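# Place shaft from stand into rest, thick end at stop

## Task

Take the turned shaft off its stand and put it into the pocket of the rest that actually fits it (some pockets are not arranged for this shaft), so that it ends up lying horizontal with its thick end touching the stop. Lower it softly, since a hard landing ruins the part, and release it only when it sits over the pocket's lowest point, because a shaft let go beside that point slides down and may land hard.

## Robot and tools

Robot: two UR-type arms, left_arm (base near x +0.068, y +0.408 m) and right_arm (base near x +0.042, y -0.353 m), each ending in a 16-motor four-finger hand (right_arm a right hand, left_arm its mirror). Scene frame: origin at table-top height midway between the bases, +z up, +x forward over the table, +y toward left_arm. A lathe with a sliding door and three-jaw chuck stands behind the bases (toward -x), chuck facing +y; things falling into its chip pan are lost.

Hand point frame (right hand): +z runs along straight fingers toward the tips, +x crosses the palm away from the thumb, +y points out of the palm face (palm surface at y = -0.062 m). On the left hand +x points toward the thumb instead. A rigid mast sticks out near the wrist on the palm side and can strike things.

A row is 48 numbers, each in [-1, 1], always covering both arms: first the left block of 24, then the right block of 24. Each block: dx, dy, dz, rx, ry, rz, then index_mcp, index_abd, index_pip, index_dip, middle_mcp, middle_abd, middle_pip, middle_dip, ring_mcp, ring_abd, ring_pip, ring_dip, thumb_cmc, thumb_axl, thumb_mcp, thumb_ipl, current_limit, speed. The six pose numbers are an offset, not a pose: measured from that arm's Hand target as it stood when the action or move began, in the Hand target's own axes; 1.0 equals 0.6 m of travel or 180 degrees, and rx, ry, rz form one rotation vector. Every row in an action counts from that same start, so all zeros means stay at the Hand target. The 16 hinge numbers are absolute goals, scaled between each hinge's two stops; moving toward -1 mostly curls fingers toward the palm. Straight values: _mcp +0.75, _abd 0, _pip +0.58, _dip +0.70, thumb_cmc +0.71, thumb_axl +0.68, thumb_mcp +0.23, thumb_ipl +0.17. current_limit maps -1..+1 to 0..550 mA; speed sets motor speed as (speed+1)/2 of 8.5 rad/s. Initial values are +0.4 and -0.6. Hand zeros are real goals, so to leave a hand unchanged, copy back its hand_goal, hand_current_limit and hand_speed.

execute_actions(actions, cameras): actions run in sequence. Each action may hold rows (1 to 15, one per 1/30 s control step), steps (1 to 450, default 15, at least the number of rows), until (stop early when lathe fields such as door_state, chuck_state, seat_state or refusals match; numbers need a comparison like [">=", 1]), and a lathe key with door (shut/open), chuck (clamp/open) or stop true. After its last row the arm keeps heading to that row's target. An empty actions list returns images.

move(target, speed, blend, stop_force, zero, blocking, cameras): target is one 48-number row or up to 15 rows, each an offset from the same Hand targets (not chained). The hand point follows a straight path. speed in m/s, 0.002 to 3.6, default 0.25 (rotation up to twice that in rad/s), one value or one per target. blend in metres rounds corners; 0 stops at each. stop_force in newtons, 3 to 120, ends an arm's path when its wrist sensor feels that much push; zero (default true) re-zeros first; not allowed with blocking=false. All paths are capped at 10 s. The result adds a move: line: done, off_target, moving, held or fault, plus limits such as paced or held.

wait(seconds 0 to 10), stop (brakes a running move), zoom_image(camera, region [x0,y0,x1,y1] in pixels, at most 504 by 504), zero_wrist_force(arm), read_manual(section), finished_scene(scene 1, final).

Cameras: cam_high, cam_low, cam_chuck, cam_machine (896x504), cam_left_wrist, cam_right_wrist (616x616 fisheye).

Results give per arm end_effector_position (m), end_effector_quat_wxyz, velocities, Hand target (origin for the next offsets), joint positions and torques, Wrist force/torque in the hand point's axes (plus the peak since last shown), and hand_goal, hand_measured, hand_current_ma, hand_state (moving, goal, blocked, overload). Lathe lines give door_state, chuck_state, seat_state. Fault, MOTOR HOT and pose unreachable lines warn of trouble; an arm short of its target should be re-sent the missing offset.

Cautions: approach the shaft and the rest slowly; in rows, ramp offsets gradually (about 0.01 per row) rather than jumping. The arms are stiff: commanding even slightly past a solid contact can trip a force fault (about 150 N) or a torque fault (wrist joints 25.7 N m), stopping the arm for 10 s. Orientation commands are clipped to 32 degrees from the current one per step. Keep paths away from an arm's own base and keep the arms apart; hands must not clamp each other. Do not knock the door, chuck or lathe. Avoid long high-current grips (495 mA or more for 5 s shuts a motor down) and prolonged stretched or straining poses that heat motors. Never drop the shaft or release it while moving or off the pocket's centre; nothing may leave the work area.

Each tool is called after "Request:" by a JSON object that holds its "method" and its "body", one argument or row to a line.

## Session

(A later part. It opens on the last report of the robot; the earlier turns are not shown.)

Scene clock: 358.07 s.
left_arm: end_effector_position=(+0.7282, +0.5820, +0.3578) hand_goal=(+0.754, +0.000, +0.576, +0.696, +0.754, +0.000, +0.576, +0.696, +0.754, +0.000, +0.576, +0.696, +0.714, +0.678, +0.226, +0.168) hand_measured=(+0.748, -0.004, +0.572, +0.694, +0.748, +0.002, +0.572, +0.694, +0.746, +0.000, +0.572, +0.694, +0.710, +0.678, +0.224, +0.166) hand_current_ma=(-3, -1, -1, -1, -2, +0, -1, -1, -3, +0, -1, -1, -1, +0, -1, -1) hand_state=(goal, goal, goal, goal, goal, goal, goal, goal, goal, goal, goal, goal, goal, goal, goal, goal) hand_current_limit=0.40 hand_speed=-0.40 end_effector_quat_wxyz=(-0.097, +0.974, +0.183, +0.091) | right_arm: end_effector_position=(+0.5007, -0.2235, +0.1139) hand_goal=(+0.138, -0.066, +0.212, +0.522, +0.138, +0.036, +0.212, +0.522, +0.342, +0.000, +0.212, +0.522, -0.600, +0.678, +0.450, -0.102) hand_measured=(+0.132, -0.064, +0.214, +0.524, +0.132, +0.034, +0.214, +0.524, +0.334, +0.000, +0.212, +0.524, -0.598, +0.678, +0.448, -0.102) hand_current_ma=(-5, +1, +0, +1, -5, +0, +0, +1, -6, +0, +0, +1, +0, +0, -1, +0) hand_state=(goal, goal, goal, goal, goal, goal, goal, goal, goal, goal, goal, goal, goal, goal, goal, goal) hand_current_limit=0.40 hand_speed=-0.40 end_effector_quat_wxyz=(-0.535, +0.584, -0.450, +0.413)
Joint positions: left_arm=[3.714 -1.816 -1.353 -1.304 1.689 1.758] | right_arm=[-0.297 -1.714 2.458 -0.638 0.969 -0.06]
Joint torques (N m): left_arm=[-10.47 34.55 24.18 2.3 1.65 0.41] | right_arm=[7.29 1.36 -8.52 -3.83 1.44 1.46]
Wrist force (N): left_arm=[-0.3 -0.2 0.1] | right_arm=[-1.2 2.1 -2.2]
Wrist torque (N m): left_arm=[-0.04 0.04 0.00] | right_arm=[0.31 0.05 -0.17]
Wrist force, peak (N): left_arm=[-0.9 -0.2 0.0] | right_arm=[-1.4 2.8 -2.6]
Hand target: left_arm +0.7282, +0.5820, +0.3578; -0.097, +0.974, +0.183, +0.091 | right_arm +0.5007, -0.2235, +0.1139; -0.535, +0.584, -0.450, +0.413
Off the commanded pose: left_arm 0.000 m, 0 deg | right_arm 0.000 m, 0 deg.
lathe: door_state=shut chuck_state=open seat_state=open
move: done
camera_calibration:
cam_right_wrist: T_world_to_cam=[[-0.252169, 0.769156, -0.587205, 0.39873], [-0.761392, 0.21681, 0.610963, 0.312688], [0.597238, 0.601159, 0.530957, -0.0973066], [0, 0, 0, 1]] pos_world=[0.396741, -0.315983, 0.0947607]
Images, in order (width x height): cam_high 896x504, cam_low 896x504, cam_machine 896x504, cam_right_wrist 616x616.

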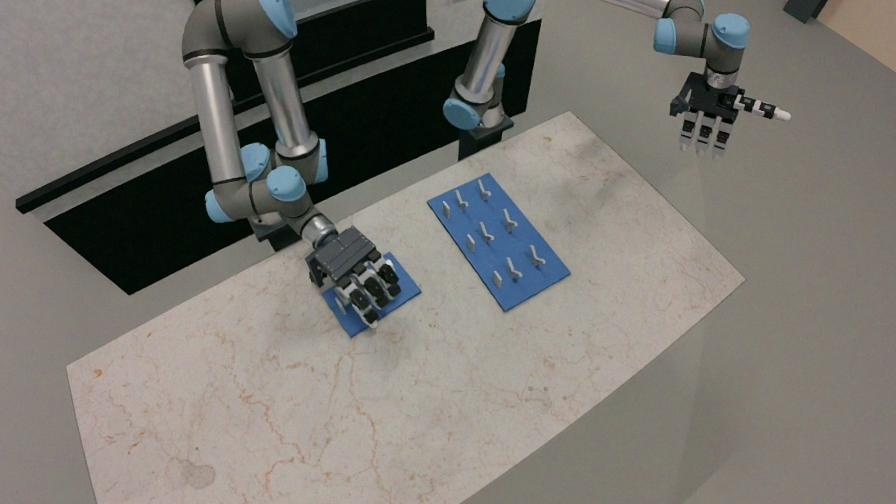

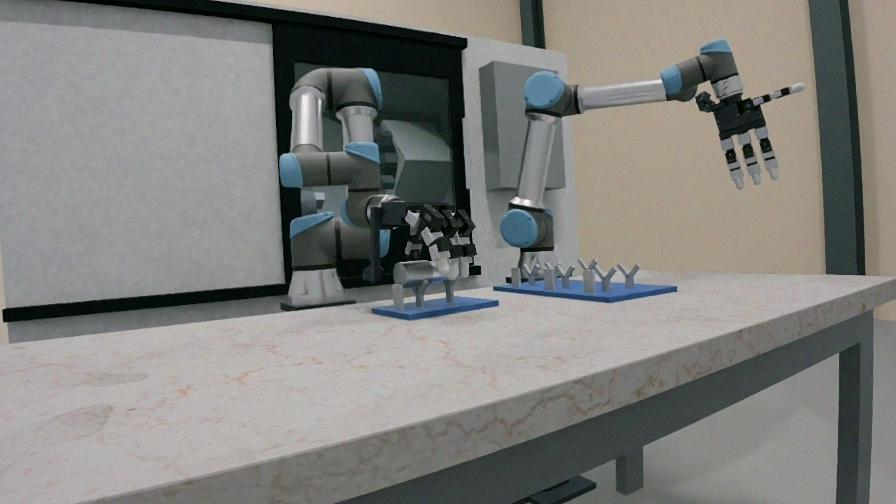

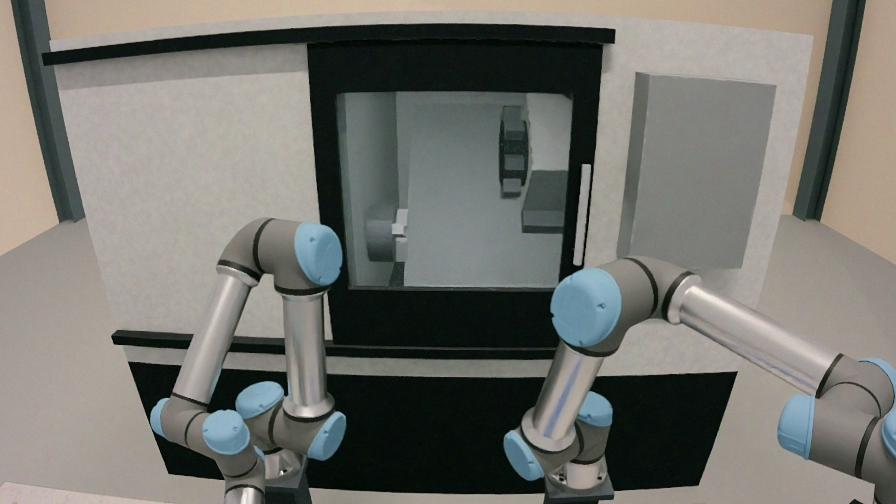

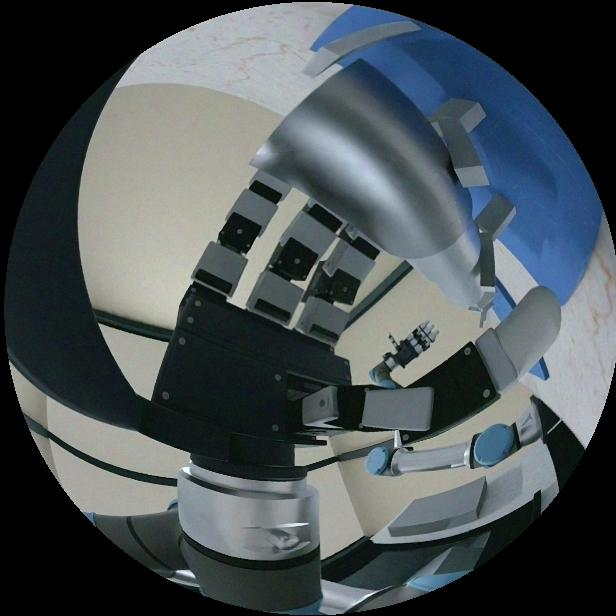

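Request:
{"method": "execute_actions", "body": {
  "actions": [
    {"rows":[[0,0,0,0,0,0, 0.754,0,0.576,0.696,0.754,0,0.576,0.696,0.754,0,0.576,0.696,0.714,0.678,0.226,0.168,0.4,-0.4, 0,0,0,0,0,0, -0.274,-0.067,0.212,0.522,-0.274,0.035,0.212,0.522,0.342,0,0.212,0.522,-0.6,0.678,0.112,-0.103,-0.3,-0.8]],"steps":60}
  ],
  "cameras": ["cam_right_wrist","cam_high","cam_low"]
}}

Request:
{"method": "zoom_image", "body": {
  "camera": "cam_high",
  "region": [310, 220, 430, 350]
}}

Request:
{"method": "zoom_image", "body": {
  "camera": "cam_low",
  "region": [380, 220, 480, 320]
}}

Request:
{"method": "zoom_image", "body": {
  "camera": "cam_right_wrist",
  "region": [250, 0, 616, 366]
}}

Scene clock: 423.77 s.
left_arm: end_effector_position=(+0.7282, +0.5820, +0.3578) hand_goal=(+0.754, +0.000, +0.576, +0.696, +0.754, +0.000, +0.576, +0.696, +0.754, +0.000, +0.576, +0.696, +0.714, +0.678, +0.226, +0.168) hand_measured=(+0.748, -0.004, +0.572, +0.694, +0.748, +0.002, +0.572, +0.694, +0.746, +0.000, +0.572, +0.694, +0.710, +0.678, +0.224, +0.166) hand_current_ma=(-3, -1, -1, -1, -2, +0, -1, -1, -3, +0, -1, -1, -1, +0, -1, -1) hand_state=(goal, goal, goal, goal, goal, goal, goal, goal, goal, goal, goal, goal, goal, goal, goal, goal) hand_current_limit=0.40 hand_speed=-0.40 end_effector_quat_wxyz=(-0.097, +0.974, +0.183, +0.091) | right_arm: end_effector_position=(+0.5007, -0.2235, +0.1139) hand_goal=(-0.274, -0.066, +0.212, +0.522, -0.274, +0.036, +0.212, +0.522, +0.342, +0.000, +0.212, +0.522, -0.600, +0.678, +0.112, -0.102) hand_measured=(-0.142, -0.064, +0.228, +0.528, -0.160, +0.034, +0.232, +0.530, +0.334, +0.000, +0.212, +0.524, -0.598, +0.678, +0.200, -0.092) hand_current_ma=(+193, +1, +17, +4, +193, +0, +22, +5, -6, +0, +0, +1, +0, +0, +193, +11) hand_state=(blocked, goal, goal, goal, blocked, goal, goal, goal, goal, goal, goal, goal, goal, goal, blocked, goal) hand_current_limit=-0.30 hand_speed=-0.80 end_effector_quat_wxyz=(-0.535, +0.584, -0.450, +0.413)
Joint positions: left_arm=[3.714 -1.816 -1.353 -1.304 1.689 1.758] | right_arm=[-0.296 -1.714 2.458 -0.638 0.969 -0.06]
Joint torques (N m): left_arm=[-10.7 36.42 22.27 2.81 1.5 0.45] | right_arm=[6.39 1.93 -8.61 1.69 0.41 1.42]
Wrist force (N): left_arm=[-0.2 0.0 0.4] | right_arm=[-1.3 0.1 -1.0]
Wrist torque (N m): left_arm=[-0.04 0.03 0.00] | right_arm=[0.28 0.03 -0.18]
Wrist force, peak (N): left_arm=[-0.7 -0.2 0.5] | right_arm=[-1.4 2.3 -2.7]
Hand target: left_arm +0.7282, +0.5820, +0.3578; -0.097, +0.974, +0.183, +0.091 | right_arm +0.5007, -0.2235, +0.1139; -0.535, +0.584, -0.450, +0.413
Off the commanded pose: left_arm 0.000 m, 0 deg | right_arm 0.000 m, 0 deg.
lathe: door_state=shut chuck_state=open seat_state=open
camera_calibration:
cam_right_wrist: T_world_to_cam=[[-0.252078, 0.769189, -0.587201, 0.398645], [-0.761395, 0.216869, 0.610939, 0.312771], [0.597273, 0.601096, 0.530988, -0.0972903], [0, 0, 0, 1]] pos_world=[0.396741, -0.315983, 0.0946607]
Images, in order (width x height): cam_high 896x504, cam_low 896x504, cam_right_wrist 616x616.

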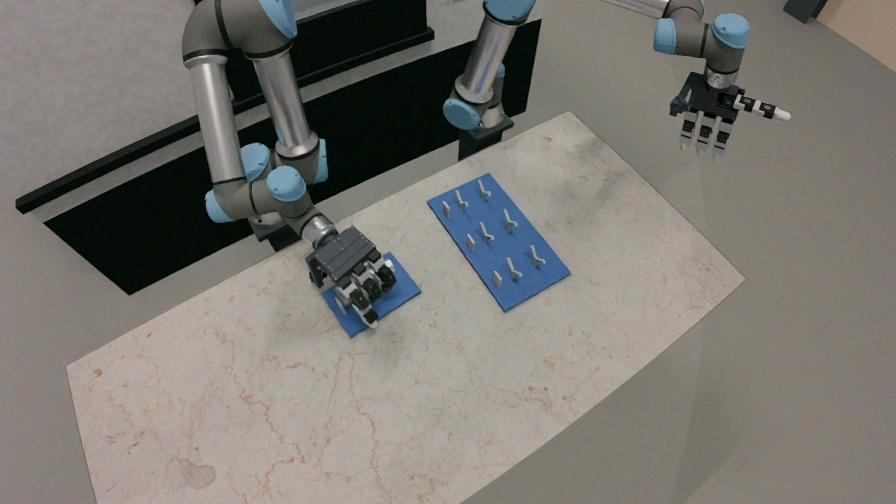

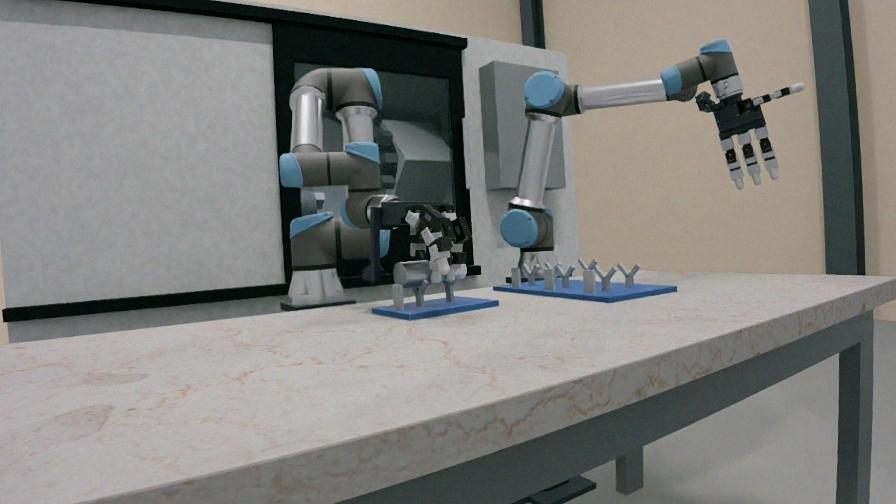

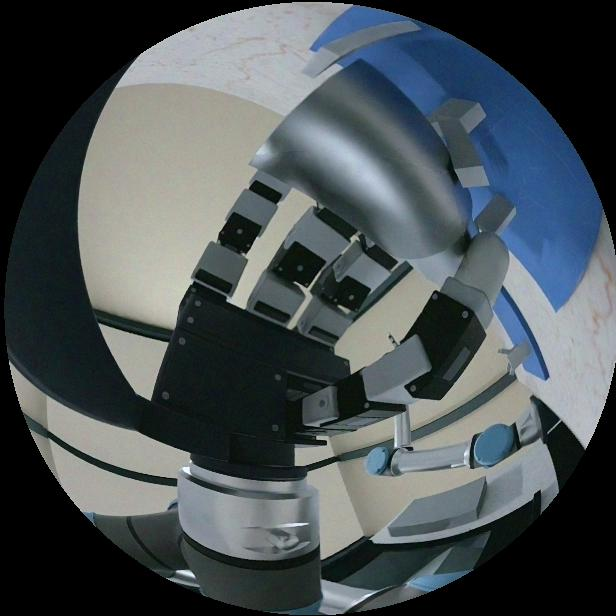

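Scaled by 3.877 from the camera's 896x504 image, which has a finer 1280x720 frame.

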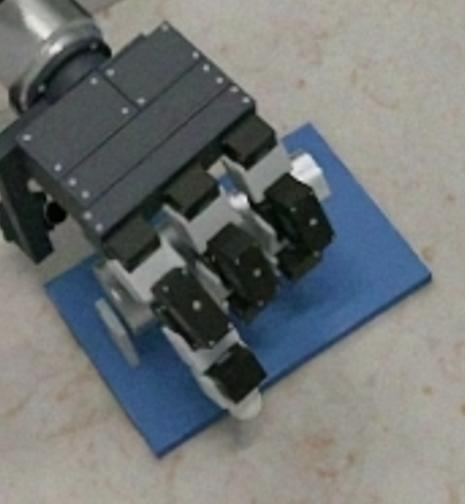

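Scaled by 5.040 from the camera's 896x504 image, which has a finer 1280x720 frame.

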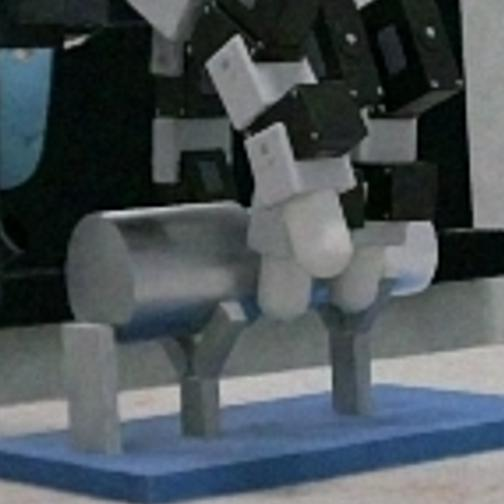

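Scaled by 1.377 from the camera's 616x616 image, which has a finer 880x880 frame.

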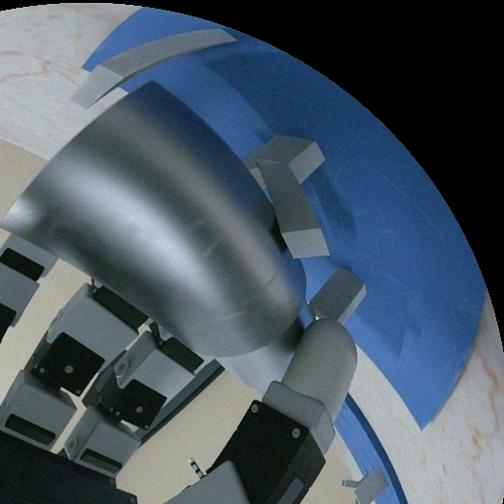

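Request:
{"method": "execute_actions", "body": {
  "actions": [
    {"rows":[[0,0,0,0,0,0, 0.754,0,0.576,0.696,0.754,0,0.576,0.696,0.754,0,0.576,0.696,0.714,0.678,0.226,0.168,0.4,-0.4, 0,0,0,0,0,0, 0.0,-0.067,0.212,0.522,0.0,0.035,0.212,0.522,0.342,0,0.212,0.522,-0.6,0.678,0.3,-0.103,0.0,-0.7]],"steps":20},
    {"rows":[[0,0,0,0,0,0, 0.754,0,0.576,0.696,0.754,0,0.576,0.696,0.754,0,0.576,0.696,0.714,0.678,0.226,0.168,0.4,-0.4, 0.0041,0,-0.0007,0,0,0, 0.0,-0.067,0.212,0.522,0.0,0.035,0.212,0.522,0.342,0,0.212,0.522,-0.6,0.678,0.3,-0.103,0.0,-0.7],[0,0,0,0,0,0, 0.754,0,0.576,0.696,0.754,0,0.576,0.696,0.754,0,0.576,0.696,0.714,0.678,0.226,0.168,0.4,-0.4, 0.0082,0.0001,-0.0015,0,0,0, 0.0,-0.067,0.212,0.522,0.0,0.035,0.212,0.522,0.342,0,0.212,0.522,-0.6,0.678,0.3,-0.103,0.0,-0.7]],"steps":20},
    {"rows":[[0,0,0,0,0,0, 0.754,0,0.576,0.696,0.754,0,0.576,0.696,0.754,0,0.576,0.696,0.714,0.678,0.226,0.168,0.4,-0.4, 0,0,0,0,0,0, -0.25,-0.067,0.212,0.522,-0.25,0.035,0.212,0.522,0.342,0,0.212,0.522,-0.6,0.678,0.1,-0.103,-0.4,-0.8]],"steps":50}
  ],
  "cameras": ["cam_right_wrist","cam_low"]
}}

Request:
{"method": "zoom_image", "body": {
  "camera": "cam_low",
  "region": [380, 220, 480, 320]
}}

Request:
{"method": "zoom_image", "body": {
  "camera": "cam_right_wrist",
  "region": [250, 0, 616, 366]
}}

Scene clock: 486.93 s.
left_arm: end_effector_position=(+0.7282, +0.5820, +0.3578) hand_goal=(+0.754, +0.000, +0.576, +0.696, +0.754, +0.000, +0.576, +0.696, +0.754, +0.000, +0.576, +0.696, +0.714, +0.678, +0.226, +0.168) hand_measured=(+0.748, -0.004, +0.572, +0.694, +0.748, +0.002, +0.572, +0.694, +0.746, +0.000, +0.572, +0.694, +0.710, +0.678, +0.224, +0.166) hand_current_ma=(-3, -1, -1, -1, -2, +0, -1, -1, -3, +0, -1, -1, -1, +0, -1, -1) hand_state=(goal, goal, goal, goal, goal, goal, goal, goal, goal, goal, goal, goal, goal, goal, goal, goal) hand_current_limit=0.40 hand_speed=-0.40 end_effector_quat_wxyz=(-0.097, +0.974, +0.183, +0.091) | right_arm: end_effector_position=(+0.5011, -0.2284, +0.1139) hand_goal=(-0.250, -0.066, +0.212, +0.522, -0.250, +0.036, +0.212, +0.522, +0.342, +0.000, +0.212, +0.522, -0.600, +0.678, +0.100, -0.102) hand_measured=(-0.134, -0.064, +0.226, +0.526, -0.158, +0.034, +0.230, +0.528, +0.334, +0.000, +0.212, +0.524, -0.598, +0.678, +0.202, -0.094) hand_current_ma=(+165, +1, +14, +3, +165, +0, +19, +4, -6, +0, +0, +1, +0, +0, +165, +9) hand_state=(blocked, goal, goal, goal, blocked, goal, goal, goal, goal, goal, goal, goal, goal, goal, blocked, goal) hand_current_limit=-0.40 hand_speed=-0.80 end_effector_quat_wxyz=(-0.535, +0.584, -0.450, +0.413)
Joint positions: left_arm=[3.714 -1.816 -1.353 -1.304 1.689 1.758] | right_arm=[-0.317 -1.715 2.459 -0.636 0.948 -0.063]
Joint torques (N m): left_arm=[-10.75 38.8 20.96 2.92 1.54 0.34] | right_arm=[-7.28 -19.82 -13.13 -1.41 -1.76 -1.22]
Wrist force (N): left_arm=[-0.1 0.1 0.4] | right_arm=[-0.8 0.3 -1.3]
Wrist torque (N m): left_arm=[-0.04 0.01 0.01] | right_arm=[0.33 0.03 -0.08]
Wrist force, peak (N): left_arm=[-0.9 -0.2 0.3] | right_arm=[-1.6 2.1 -2.6]
Hand target: left_arm +0.7282, +0.5820, +0.3578; -0.097, +0.974, +0.183, +0.091 | right_arm +0.5011, -0.2284, +0.1139; -0.535, +0.584, -0.450, +0.413
Off the commanded pose: left_arm 0.000 m, 0 deg | right_arm 0.000 m, 0 deg.
lathe: door_state=shut chuck_state=open seat_state=open
camera_calibration:
cam_right_wrist: T_world_to_cam=[[-0.252123, 0.769202, -0.587165, 0.402585], [-0.761379, 0.216824, 0.610974, 0.31406], [0.597274, 0.601095, 0.530988, -0.0944644], [0, 0, 0, 1]] pos_world=[0.397041, -0.320983, 0.0946607]
Images, in order (width x height): cam_low 896x504, cam_right_wrist 616x616.

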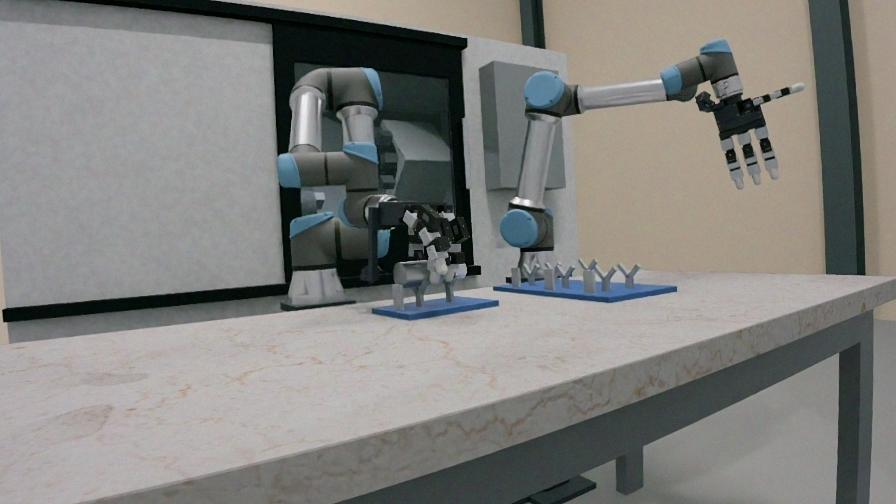

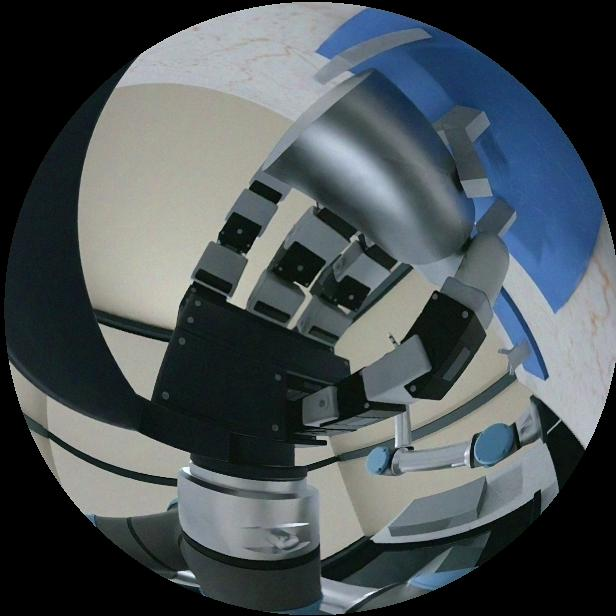

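Scaled by 5.040 from the camera's 896x504 image, which has a finer 1280x720 frame.

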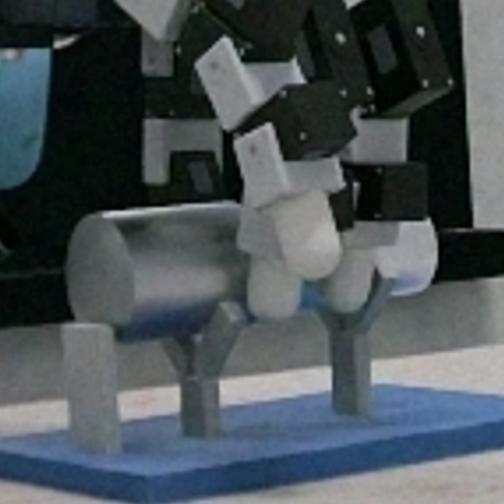

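Scaled by 1.377 from the camera's 616x616 image, which has a finer 880x880 frame.

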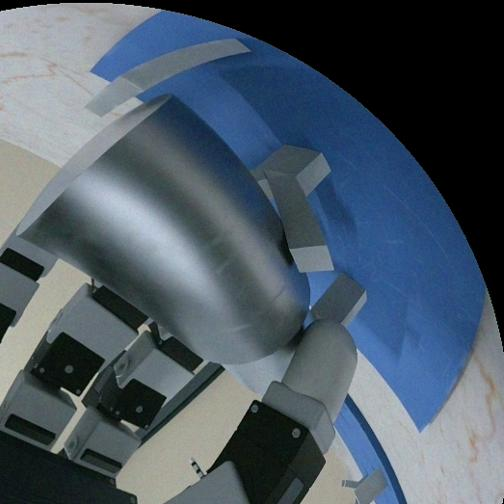

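Request:
{"method": "execute_actions", "body": {
  "actions": [
    {"rows":[[0,0,0,0,0,0, 0.754,0,0.576,0.696,0.754,0,0.576,0.696,0.754,0,0.576,0.696,0.714,0.678,0.226,0.168,0.4,-0.4, 0,0,0,0,0,0, -0.25,-0.067,0.17,0.5,-0.27,0.035,0.17,0.5,0.342,0,0.212,0.522,-0.6,0.678,0.08,-0.14,0.2,-0.8]],"steps":30}
  ]
}}

Scene clock: 512.53 s.
left_arm: end_effector_position=(+0.7282, +0.5820, +0.3578) hand_goal=(+0.754, +0.000, +0.576, +0.696, +0.754, +0.000, +0.576, +0.696, +0.754, +0.000, +0.576, +0.696, +0.714, +0.678, +0.226, +0.168) hand_measured=(+0.748, -0.004, +0.572, +0.694, +0.748, +0.002, +0.572, +0.694, +0.746, +0.000, +0.572, +0.694, +0.710, +0.678, +0.224, +0.166) hand_current_ma=(-3, -1, -1, -1, -2, +0, -1, -1, -3, +0, -1, -1, -1, +0, -1, -1) hand_state=(goal, goal, goal, goal, goal, goal, goal, goal, goal, goal, goal, goal, goal, goal, goal, goal) hand_current_limit=0.40 hand_speed=-0.40 end_effector_quat_wxyz=(-0.097, +0.974, +0.183, +0.091) | right_arm: end_effector_position=(+0.5011, -0.2284, +0.1139) hand_goal=(-0.250, -0.066, +0.170, +0.500, -0.270, +0.036, +0.170, +0.500, +0.342, +0.000, +0.212, +0.522, -0.600, +0.678, +0.080, -0.140) hand_measured=(-0.136, -0.064, +0.226, +0.524, -0.160, +0.034, +0.230, +0.526, +0.334, +0.000, +0.212, +0.524, -0.598, +0.678, +0.200, -0.098) hand_current_ma=(+330, +1, +108, +31, +330, +0, +119, +35, -6, +0, +0, +1, +0, +0, +330, +113) hand_state=(blocked, goal, blocked, blocked, blocked, goal, blocked, blocked, goal, goal, goal, goal, goal, goal, blocked, blocked) hand_current_limit=0.20 hand_speed=-0.80 end_effector_quat_wxyz=(-0.535, +0.584, -0.450, +0.413)
Joint positions: left_arm=[3.714 -1.816 -1.353 -1.304 1.689 1.758] | right_arm=[-0.317 -1.715 2.459 -0.636 0.948 -0.063]
Joint torques (N m): left_arm=[-10.76 39.27 20.35 2.97 1.54 0.36] | right_arm=[-5.59 1.03 -18.62 -2.46 -1.35 1.09]
Wrist force (N): left_arm=[-0.3 0.0 0.3] | right_arm=[-1.0 2.6 -0.7]
Wrist torque (N m): left_arm=[-0.02 0.05 -0.01] | right_arm=[0.45 0.03 -0.10]
Wrist force, peak (N): left_arm=[-0.8 0.0 0.4] | right_arm=[-1.2 2.9 -0.9]
Hand target: left_arm +0.7282, +0.5820, +0.3578; -0.097, +0.974, +0.183, +0.091 | right_arm +0.5011, -0.2284, +0.1139; -0.535, +0.584, -0.450, +0.413
Off the commanded pose: left_arm 0.000 m, 0 deg | right_arm 0.000 m, 0 deg.
lathe: door_state=shut chuck_state=open seat_state=open

Request:
{"method": "execute_actions", "body": {
  "actions": [
    {"rows":[[0,0,0,0,0,0, 0.754,0,0.576,0.696,0.754,0,0.576,0.696,0.754,0,0.576,0.696,0.714,0.678,0.226,0.168,0.4,-0.4, 0,0,0,0,0,0, -0.26,-0.067,0.15,0.48,-0.28,0.035,0.15,0.48,0.342,0,0.212,0.522,-0.6,0.678,0.03,-0.2,0.7,-0.8]],"steps":30}
  ]
}}

Request:
{"method": "move", "body": {
  "target": [0,0,0,0,0,0, 0.754,0,0.576,0.696,0.754,0,0.576,0.696,0.754,0,0.576,0.696,0.714,0.678,0.226,0.168,0.4,-0.4, 0,-0.0249,-0.0022,0,0,0, -0.26,-0.067,0.15,0.48,-0.28,0.035,0.15,0.48,0.342,0,0.212,0.522,-0.6,0.678,0.03,-0.2,0.7,-0.8],
  "speed": 0.03,
  "cameras": ["cam_right_wrist","cam_low","cam_high"]
}}

Request:
{"method": "zoom_image", "body": {
  "camera": "cam_low",
  "region": [380, 220, 480, 320]
}}

Request:
{"method": "zoom_image", "body": {
  "camera": "cam_right_wrist",
  "region": [250, 0, 616, 366]
}}

Scene clock: 537.87 s.
left_arm: end_effector_position=(+0.7282, +0.5820, +0.3578) hand_goal=(+0.754, +0.000, +0.576, +0.696, +0.754, +0.000, +0.576, +0.696, +0.754, +0.000, +0.576, +0.696, +0.714, +0.678, +0.226, +0.168) hand_measured=(+0.748, -0.004, +0.572, +0.694, +0.748, +0.002, +0.572, +0.694, +0.746, +0.000, +0.572, +0.694, +0.710, +0.678, +0.224, +0.166) hand_current_ma=(-3, -1, -1, -1, -2, +0, -1, -1, -3, +0, -1, -1, -1, +0, -1, -1) hand_state=(goal, goal, goal, goal, goal, goal, goal, goal, goal, goal, goal, goal, goal, goal, goal, goal) hand_current_limit=0.40 hand_speed=-0.40 end_effector_quat_wxyz=(-0.097, +0.974, +0.183, +0.091) | right_arm: end_effector_position=(+0.5011, -0.2284, +0.1138) hand_goal=(-0.260, -0.066, +0.150, +0.480, -0.280, +0.036, +0.150, +0.480, +0.342, +0.000, +0.212, +0.522, -0.600, +0.678, +0.030, -0.200) hand_measured=(-0.136, -0.064, +0.224, +0.522, -0.160, +0.034, +0.228, +0.522, +0.334, +0.000, +0.212, +0.524, -0.598, +0.678, +0.200, -0.110) hand_current_ma=(+399, +1, +166, +69, +379, +0, +183, +72, -6, +0, +0, +1, +0, +0, +468, +353) hand_state=(blocked, goal, blocked, blocked, blocked, goal, blocked, blocked, goal, goal, goal, goal, goal, goal, blocked, blocked) hand_current_limit=0.70 hand_speed=-0.80 end_effector_quat_wxyz=(-0.535, +0.584, -0.450, +0.413)
Joint positions: left_arm=[3.714 -1.816 -1.353 -1.304 1.689 1.758] | right_arm=[-0.317 -1.715 2.459 -0.636 0.948 -0.063]
Joint torques (N m): left_arm=[-10.2 40.52 19.58 2.9 1.59 0.44] | right_arm=[-6.26 -3.64 -19.53 -2.21 -0.88 1.17]
Wrist force (N): left_arm=[-0.2 -0.1 0.3] | right_arm=[-0.8 7.8 -1.6]
Wrist torque (N m): left_arm=[-0.04 0.03 0.00] | right_arm=[0.65 0.02 -0.12]
Wrist force, peak (N): left_arm=[-0.6 -0.2 0.6] | right_arm=[-0.8 8.1 -1.4]
Hand target: left_arm +0.7282, +0.5820, +0.3578; -0.097, +0.974, +0.183, +0.091 | right_arm +0.5011, -0.2284, +0.1139; -0.535, +0.584, -0.450, +0.413
Off the commanded pose: left_arm 0.000 m, 0 deg | right_arm 0.000 m, 0 deg.
lathe: door_state=shut chuck_state=open seat_state=open

Scene clock: 538.87 s.
left_arm: end_effector_position=(+0.7282, +0.5820, +0.3578) hand_goal=(+0.754, +0.000, +0.576, +0.696, +0.754, +0.000, +0.576, +0.696, +0.754, +0.000, +0.576, +0.696, +0.714, +0.678, +0.226, +0.168) hand_measured=(+0.748, -0.004, +0.572, +0.694, +0.748, +0.002, +0.572, +0.694, +0.746, +0.000, +0.572, +0.694, +0.710, +0.678, +0.224, +0.166) hand_current_ma=(-3, -1, -1, -1, -2, +0, -1, -1, -3, +0, -1, -1, -1, +0, -1, -1) hand_state=(goal, goal, goal, goal, goal, goal, goal, goal, goal, goal, goal, goal, goal, goal, goal, goal) hand_current_limit=0.40 hand_speed=-0.40 end_effector_quat_wxyz=(-0.097, +0.974, +0.183, +0.091) | right_arm: end_effector_position=(+0.5011, -0.2284, +0.1288) hand_goal=(-0.260, -0.066, +0.150, +0.480, -0.280, +0.036, +0.150, +0.480, +0.342, +0.000, +0.212, +0.522, -0.600, +0.678, +0.030, -0.200) hand_measured=(-0.136, -0.070, +0.224, +0.522, -0.160, +0.028, +0.228, +0.522, +0.334, +0.000, +0.212, +0.524, -0.586, +0.678, +0.200, -0.110) hand_current_ma=(+399, -1, +166, +69, +379, -4, +183, +72, -6, +0, +0, +1, +13, +0, +468, +353) hand_state=(blocked, goal, blocked, blocked, blocked, goal, blocked, blocked, goal, goal, goal, goal, goal, goal, blocked, blocked) hand_current_limit=0.70 hand_speed=-0.80 end_effector_quat_wxyz=(-0.535, +0.584, -0.450, +0.413)
Joint positions: left_arm=[3.714 -1.816 -1.353 -1.304 1.689 1.758] | right_arm=[-0.317 -1.752 2.436 -0.578 0.948 -0.063]
Joint torques (N m): left_arm=[-10.74 40.58 19.6 2.81 1.63 0.38] | right_arm=[-3.36 -25.6 -23.62 0.96 -0.59 -1.13]
Wrist force (N): left_arm=[-0.2 -0.2 0.3] | right_arm=[-1.1 9.3 -1.3]
Wrist torque (N m): left_arm=[-0.05 0.03 0.00] | right_arm=[0.71 0.04 -0.10]
Wrist force, peak (N): left_arm=[-0.7 0.2 -0.1] | right_arm=[-0.9 9.6 -1.2]
Hand target: left_arm +0.7282, +0.5820, +0.3578; -0.097, +0.974, +0.183, +0.091 | right_arm +0.5011, -0.2284, +0.1289; -0.535, +0.584, -0.450, +0.413
Off the commanded pose: left_arm 0.000 m, 0 deg | right_arm 0.000 m, 0 deg.
lathe: door_state=shut chuck_state=open seat_state=open
move: done
camera_calibration:
cam_right_wrist: T_world_to_cam=[[-0.252078, 0.769189, -0.587201, 0.411375], [-0.761395, 0.216869, 0.610939, 0.30492], [0.597273, 0.601096, 0.530988, -0.102429], [0, 0, 0, 1]] pos_world=[0.397041, -0.320983, 0.109661]
Images, in order (width x height): cam_high 896x504, cam_low 896x504, cam_right_wrist 616x616.

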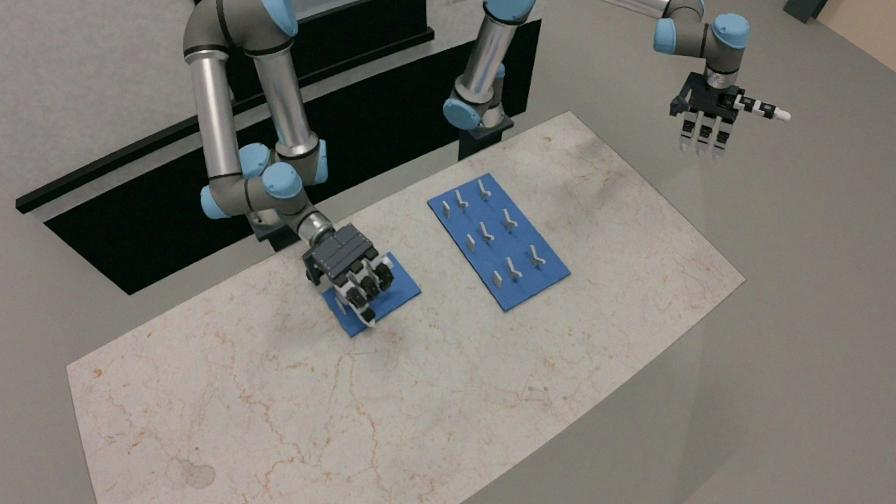

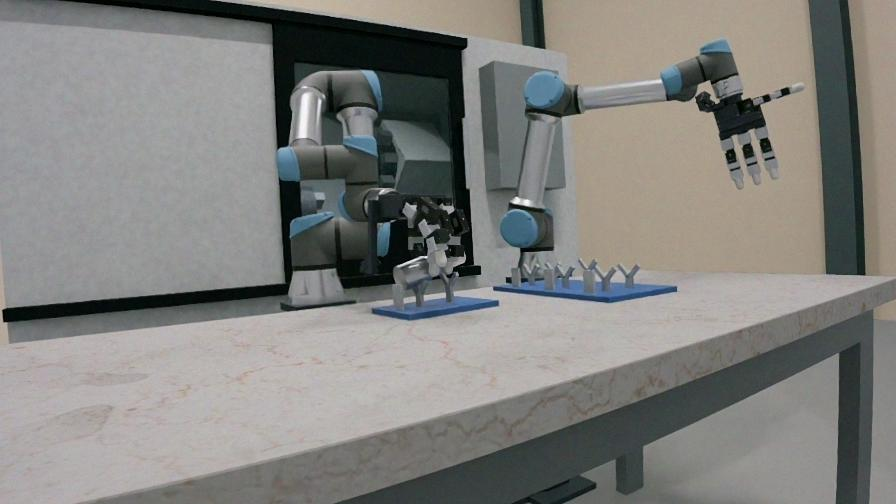

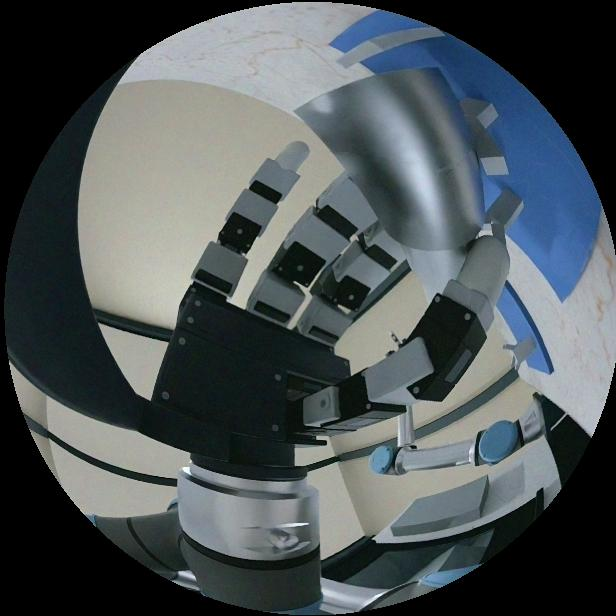

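Scaled by 5.040 from the camera's 896x504 image, which has a finer 1280x720 frame.

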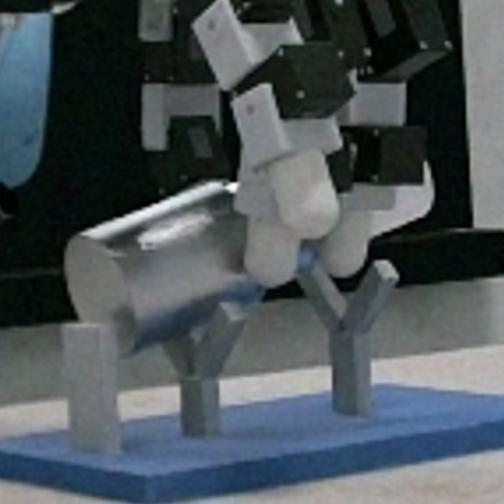

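Scaled by 1.377 from the camera's 616x616 image, which has a finer 880x880 frame.

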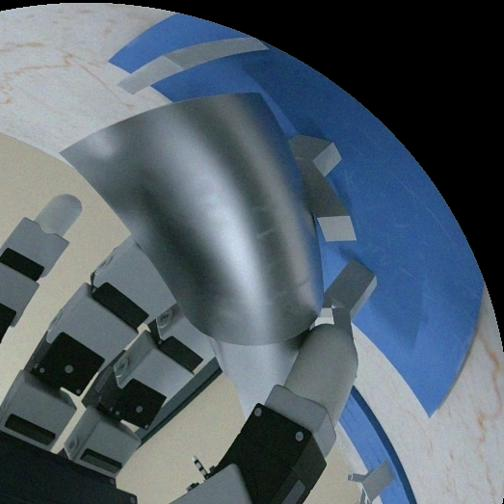

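Request:
{"method": "move", "body": {
  "target": [0,0,0,0,0,0, 0.754,0,0.576,0.696,0.754,0,0.576,0.696,0.754,0,0.576,0.696,0.714,0.678,0.226,0.168,0.4,-0.4, 0,0.0249,0.0022,0,0,0, -0.26,-0.067,0.15,0.48,-0.28,0.035,0.15,0.48,0.342,0,0.212,0.522,-0.6,0.678,0.03,-0.2,0.7,-0.8],
  "speed": 0.02
}}

Request:
{"method": "execute_actions", "body": {
  "actions": [
    {"rows":[[0,0,0,0,0,0, 0.754,0,0.576,0.696,0.754,0,0.576,0.696,0.754,0,0.576,0.696,0.714,0.678,0.226,0.168,0.4,-0.4, 0,0,0,0,0,0, -0.14,-0.067,0.212,0.522,-0.16,0.035,0.212,0.522,0.342,0,0.212,0.522,-0.6,0.678,0.2,-0.103,0.2,-0.7]],"steps":15},
    {"rows":[[0,0,0,0,0,0, 0.754,0,0.576,0.696,0.754,0,0.576,0.696,0.754,0,0.576,0.696,0.714,0.678,0.226,0.168,0.4,-0.4, 0,0,0,0,0,0, 0.0,-0.067,0.247,0.384,0.0,0.035,0.206,0.464,0.05,0,0.109,0.594,-0.571,0.678,0.34,-0.178,0.2,-0.7]],"steps":25},
    {"rows":[[0,0,0,0,0,0, 0.754,0,0.576,0.696,0.754,0,0.576,0.696,0.754,0,0.576,0.696,0.714,0.678,0.226,0.168,0.4,-0.4, 0.0025,0.005,0,0,0,0, 0.0,-0.067,0.247,0.384,0.0,0.035,0.206,0.464,0.05,0,0.109,0.594,-0.571,0.678,0.34,-0.178,0.2,-0.7],[0,0,0,0,0,0, 0.754,0,0.576,0.696,0.754,0,0.576,0.696,0.754,0,0.576,0.696,0.714,0.678,0.226,0.168,0.4,-0.4, 0.005,0.01,0,0,0,0, 0.0,-0.067,0.247,0.384,0.0,0.035,0.206,0.464,0.05,0,0.109,0.594,-0.571,0.678,0.34,-0.178,0.2,-0.7]],"steps":25},
    {"rows":[[0,0,0,0,0,0, 0.754,0,0.576,0.696,0.754,0,0.576,0.696,0.754,0,0.576,0.696,0.714,0.678,0.226,0.168,0.4,-0.4, 0,0,0,0,0,0, -0.25,-0.067,0.247,0.384,-0.28,0.035,0.206,0.464,-0.26,0,0.109,0.594,-0.571,0.678,0.15,-0.178,-0.5,-0.8]],"steps":60}
  ],
  "cameras": ["cam_right_wrist","cam_low"]
}}

Request:
{"method": "zoom_image", "body": {
  "camera": "cam_low",
  "region": [380, 220, 480, 320]
}}

Request:
{"method": "zoom_image", "body": {
  "camera": "cam_right_wrist",
  "region": [250, 0, 616, 366]
}}

Scene clock: 611.57 s.
left_arm: end_effector_position=(+0.7282, +0.5820, +0.3578) hand_goal=(+0.754, +0.000, +0.576, +0.696, +0.754, +0.000, +0.576, +0.696, +0.754, +0.000, +0.576, +0.696, +0.714, +0.678, +0.226, +0.168) hand_measured=(+0.748, -0.004, +0.572, +0.694, +0.748, +0.002, +0.572, +0.694, +0.746, +0.000, +0.572, +0.694, +0.710, +0.678, +0.224, +0.166) hand_current_ma=(-3, -1, -1, -1, -2, +0, -1, -1, -3, +0, -1, -1, -1, +0, -1, -1) hand_state=(goal, goal, goal, goal, goal, goal, goal, goal, goal, goal, goal, goal, goal, goal, goal, goal) hand_current_limit=0.40 hand_speed=-0.40 end_effector_quat_wxyz=(-0.097, +0.974, +0.183, +0.091) | right_arm: end_effector_position=(+0.5011, -0.2285, +0.1140) hand_goal=(-0.260, -0.066, +0.150, +0.480, -0.280, +0.036, +0.150, +0.480, +0.342, +0.000, +0.212, +0.522, -0.600, +0.678, +0.030, -0.200) hand_measured=(-0.136, -0.052, +0.224, +0.522, -0.156, +0.030, +0.226, +0.516, +0.334, +0.000, +0.212, +0.524, -0.584, +0.678, +0.200, -0.118) hand_current_ma=(+399, +10, +166, +69, +398, -2, +176, +56, -6, +0, +0, +1, +16, +0, +468, +309) hand_state=(blocked, goal, blocked, blocked, blocked, goal, blocked, blocked, goal, goal, goal, goal, goal, goal, blocked, blocked) hand_current_limit=0.70 hand_speed=-0.80 end_effector_quat_wxyz=(-0.535, +0.584, -0.450, +0.413) end_effector_velocity=(+0.001, +0.000, +0.000) end_effector_angular_velocity=(-0.002, -0.003, +0.000)
Joint positions: left_arm=[3.714 -1.816 -1.353 -1.304 1.689 1.758] | right_arm=[-0.317 -1.716 2.459 -0.636 0.948 -0.063]
Joint velocities: left_arm=[within noise] | right_arm=[0 0.001 0.001 -0.005 0 -0.001]
Joint torques (N m): left_arm=[-10.94 42.63 18.72 2.9 1.57 0.45] | right_arm=[1.54 2.49 -8.29 -3.78 0.87 1.17]
Wrist force (N): left_arm=[-0.1 -0.2 0.2] | right_arm=[-2.1 -1.7 -3.8]
Wrist torque (N m): left_arm=[-0.04 0.00 0.02] | right_arm=[0.10 0.06 -0.05]
Wrist force, peak (N): left_arm=[-1.0 -0.1 0.4] | right_arm=[-0.8 9.8 -1.2]
Hand target: left_arm +0.7282, +0.5820, +0.3578; -0.097, +0.974, +0.183, +0.091 | right_arm +0.5011, -0.2284, +0.1139; -0.535, +0.584, -0.450, +0.413
Off the commanded pose: left_arm 0.000 m, 0 deg | right_arm 0.000 m, 0 deg.
lathe: door_state=shut chuck_state=open seat_state=open
move: done

Scene clock: 615.93 s.
left_arm: end_effector_position=(+0.7282, +0.5820, +0.3578) hand_goal=(+0.754, +0.000, +0.576, +0.696, +0.754, +0.000, +0.576, +0.696, +0.754, +0.000, +0.576, +0.696, +0.714, +0.678, +0.226, +0.168) hand_measured=(+0.748, -0.004, +0.572, +0.694, +0.748, +0.002, +0.572, +0.694, +0.746, +0.000, +0.572, +0.694, +0.710, +0.678, +0.224, +0.166) hand_current_ma=(-3, -1, -1, -1, -2, +0, -1, -1, -3, +0, -1, -1, -1, +0, -1, -1) hand_state=(goal, goal, goal, goal, goal, goal, goal, goal, goal, goal, goal, goal, goal, goal, goal, goal) hand_current_limit=0.40 hand_speed=-0.40 end_effector_quat_wxyz=(-0.097, +0.974, +0.183, +0.091) | right_arm: end_effector_position=(+0.5013, -0.2315, +0.1079) hand_goal=(-0.250, -0.066, +0.248, +0.384, -0.280, +0.036, +0.206, +0.464, -0.260, +0.000, +0.110, +0.594, -0.570, +0.678, +0.150, -0.178) hand_measured=(-0.124, -0.062, +0.260, +0.388, -0.146, +0.056, +0.222, +0.470, -0.188, +0.000, +0.124, +0.598, -0.572, +0.678, +0.228, -0.172) hand_current_ma=(+138, +1, +11, +2, +137, +19, +17, +4, +138, +0, +14, +2, -1, +0, +138, +7) hand_state=(blocked, goal, goal, goal, blocked, blocked, goal, goal, blocked, goal, goal, goal, goal, goal, blocked, goal) hand_current_limit=-0.50 hand_speed=-0.80 end_effector_quat_wxyz=(-0.535, +0.584, -0.450, +0.413)
Joint positions: left_arm=[3.714 -1.816 -1.353 -1.304 1.689 1.758] | right_arm=[-0.33 -1.701 2.468 -0.659 0.935 -0.064]
Joint torques (N m): left_arm=[-10.99 43.01 18.6 2.93 1.52 0.44] | right_arm=[-8.22 0.85 -8.05 1.53 1.51 -1.26]
Wrist force (N): left_arm=[-0.6 0.2 0.3] | right_arm=[-2.3 0.3 0.2]
Wrist torque (N m): left_arm=[0.00 0.07 -0.03] | right_arm=[0.41 -0.07 -0.05]
Wrist force, peak (N): left_arm=[-0.6 -0.5 0.6] | right_arm=[-1.8 -0.2 -3.8]
Hand target: left_arm +0.7282, +0.5820, +0.3578; -0.097, +0.974, +0.183, +0.091 | right_arm +0.5013, -0.2315, +0.1079; -0.535, +0.584, -0.450, +0.413
Off the commanded pose: left_arm 0.000 m, 0 deg | right_arm 0.000 m, 0 deg.
lathe: door_state=shut chuck_state=open seat_state=open
camera_calibration:
cam_right_wrist: T_world_to_cam=[[-0.252124, 0.769143, -0.587241, 0.401569], [-0.761407, 0.216855, 0.610928, 0.318591], [0.597237, 0.601159, 0.530957, -0.0896093], [0, 0, 0, 1]] pos_world=[0.397341, -0.324083, 0.0887607]
Images, in order (width x height): cam_low 896x504, cam_right_wrist 616x616.

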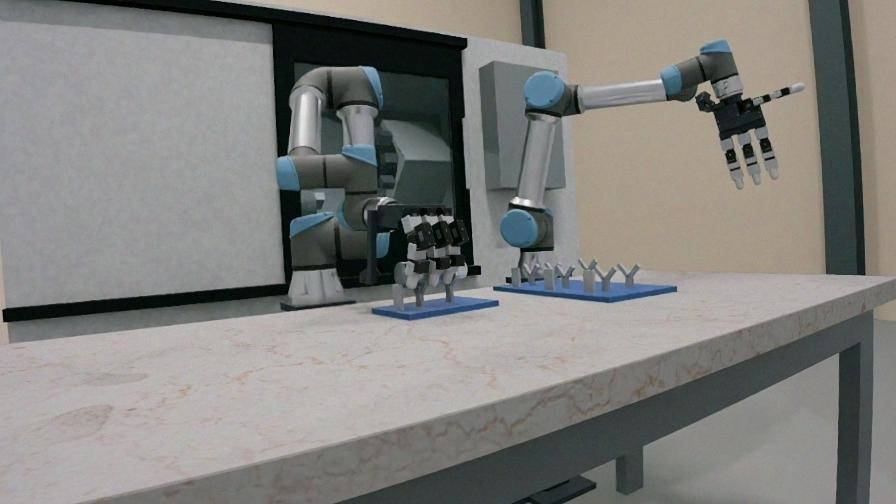

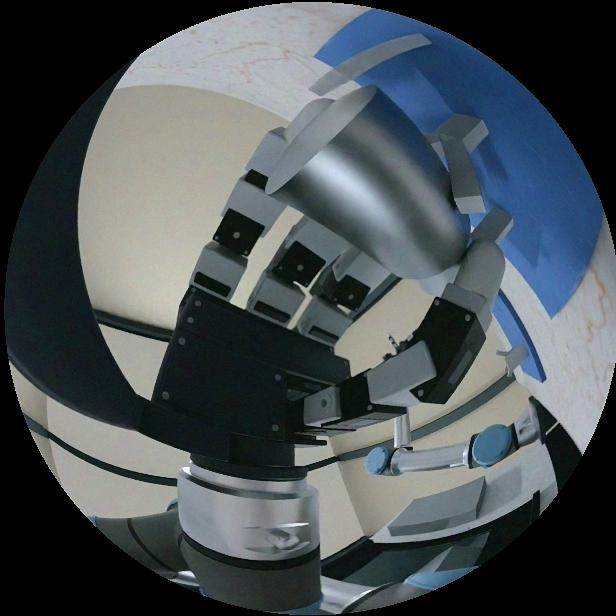

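Scaled by 5.040 from the camera's 896x504 image, which has a finer 1280x720 frame.

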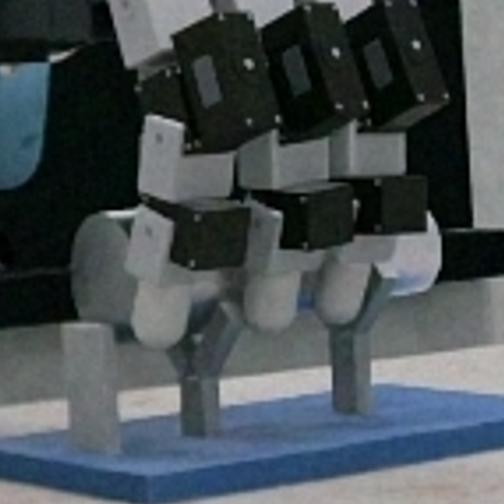

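Scaled by 1.377 from the camera's 616x616 image, which has a finer 880x880 frame.

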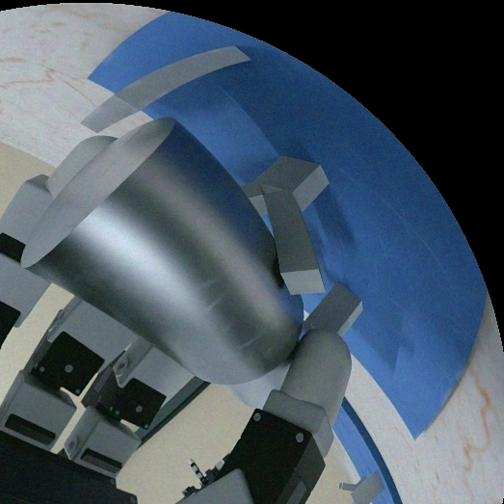

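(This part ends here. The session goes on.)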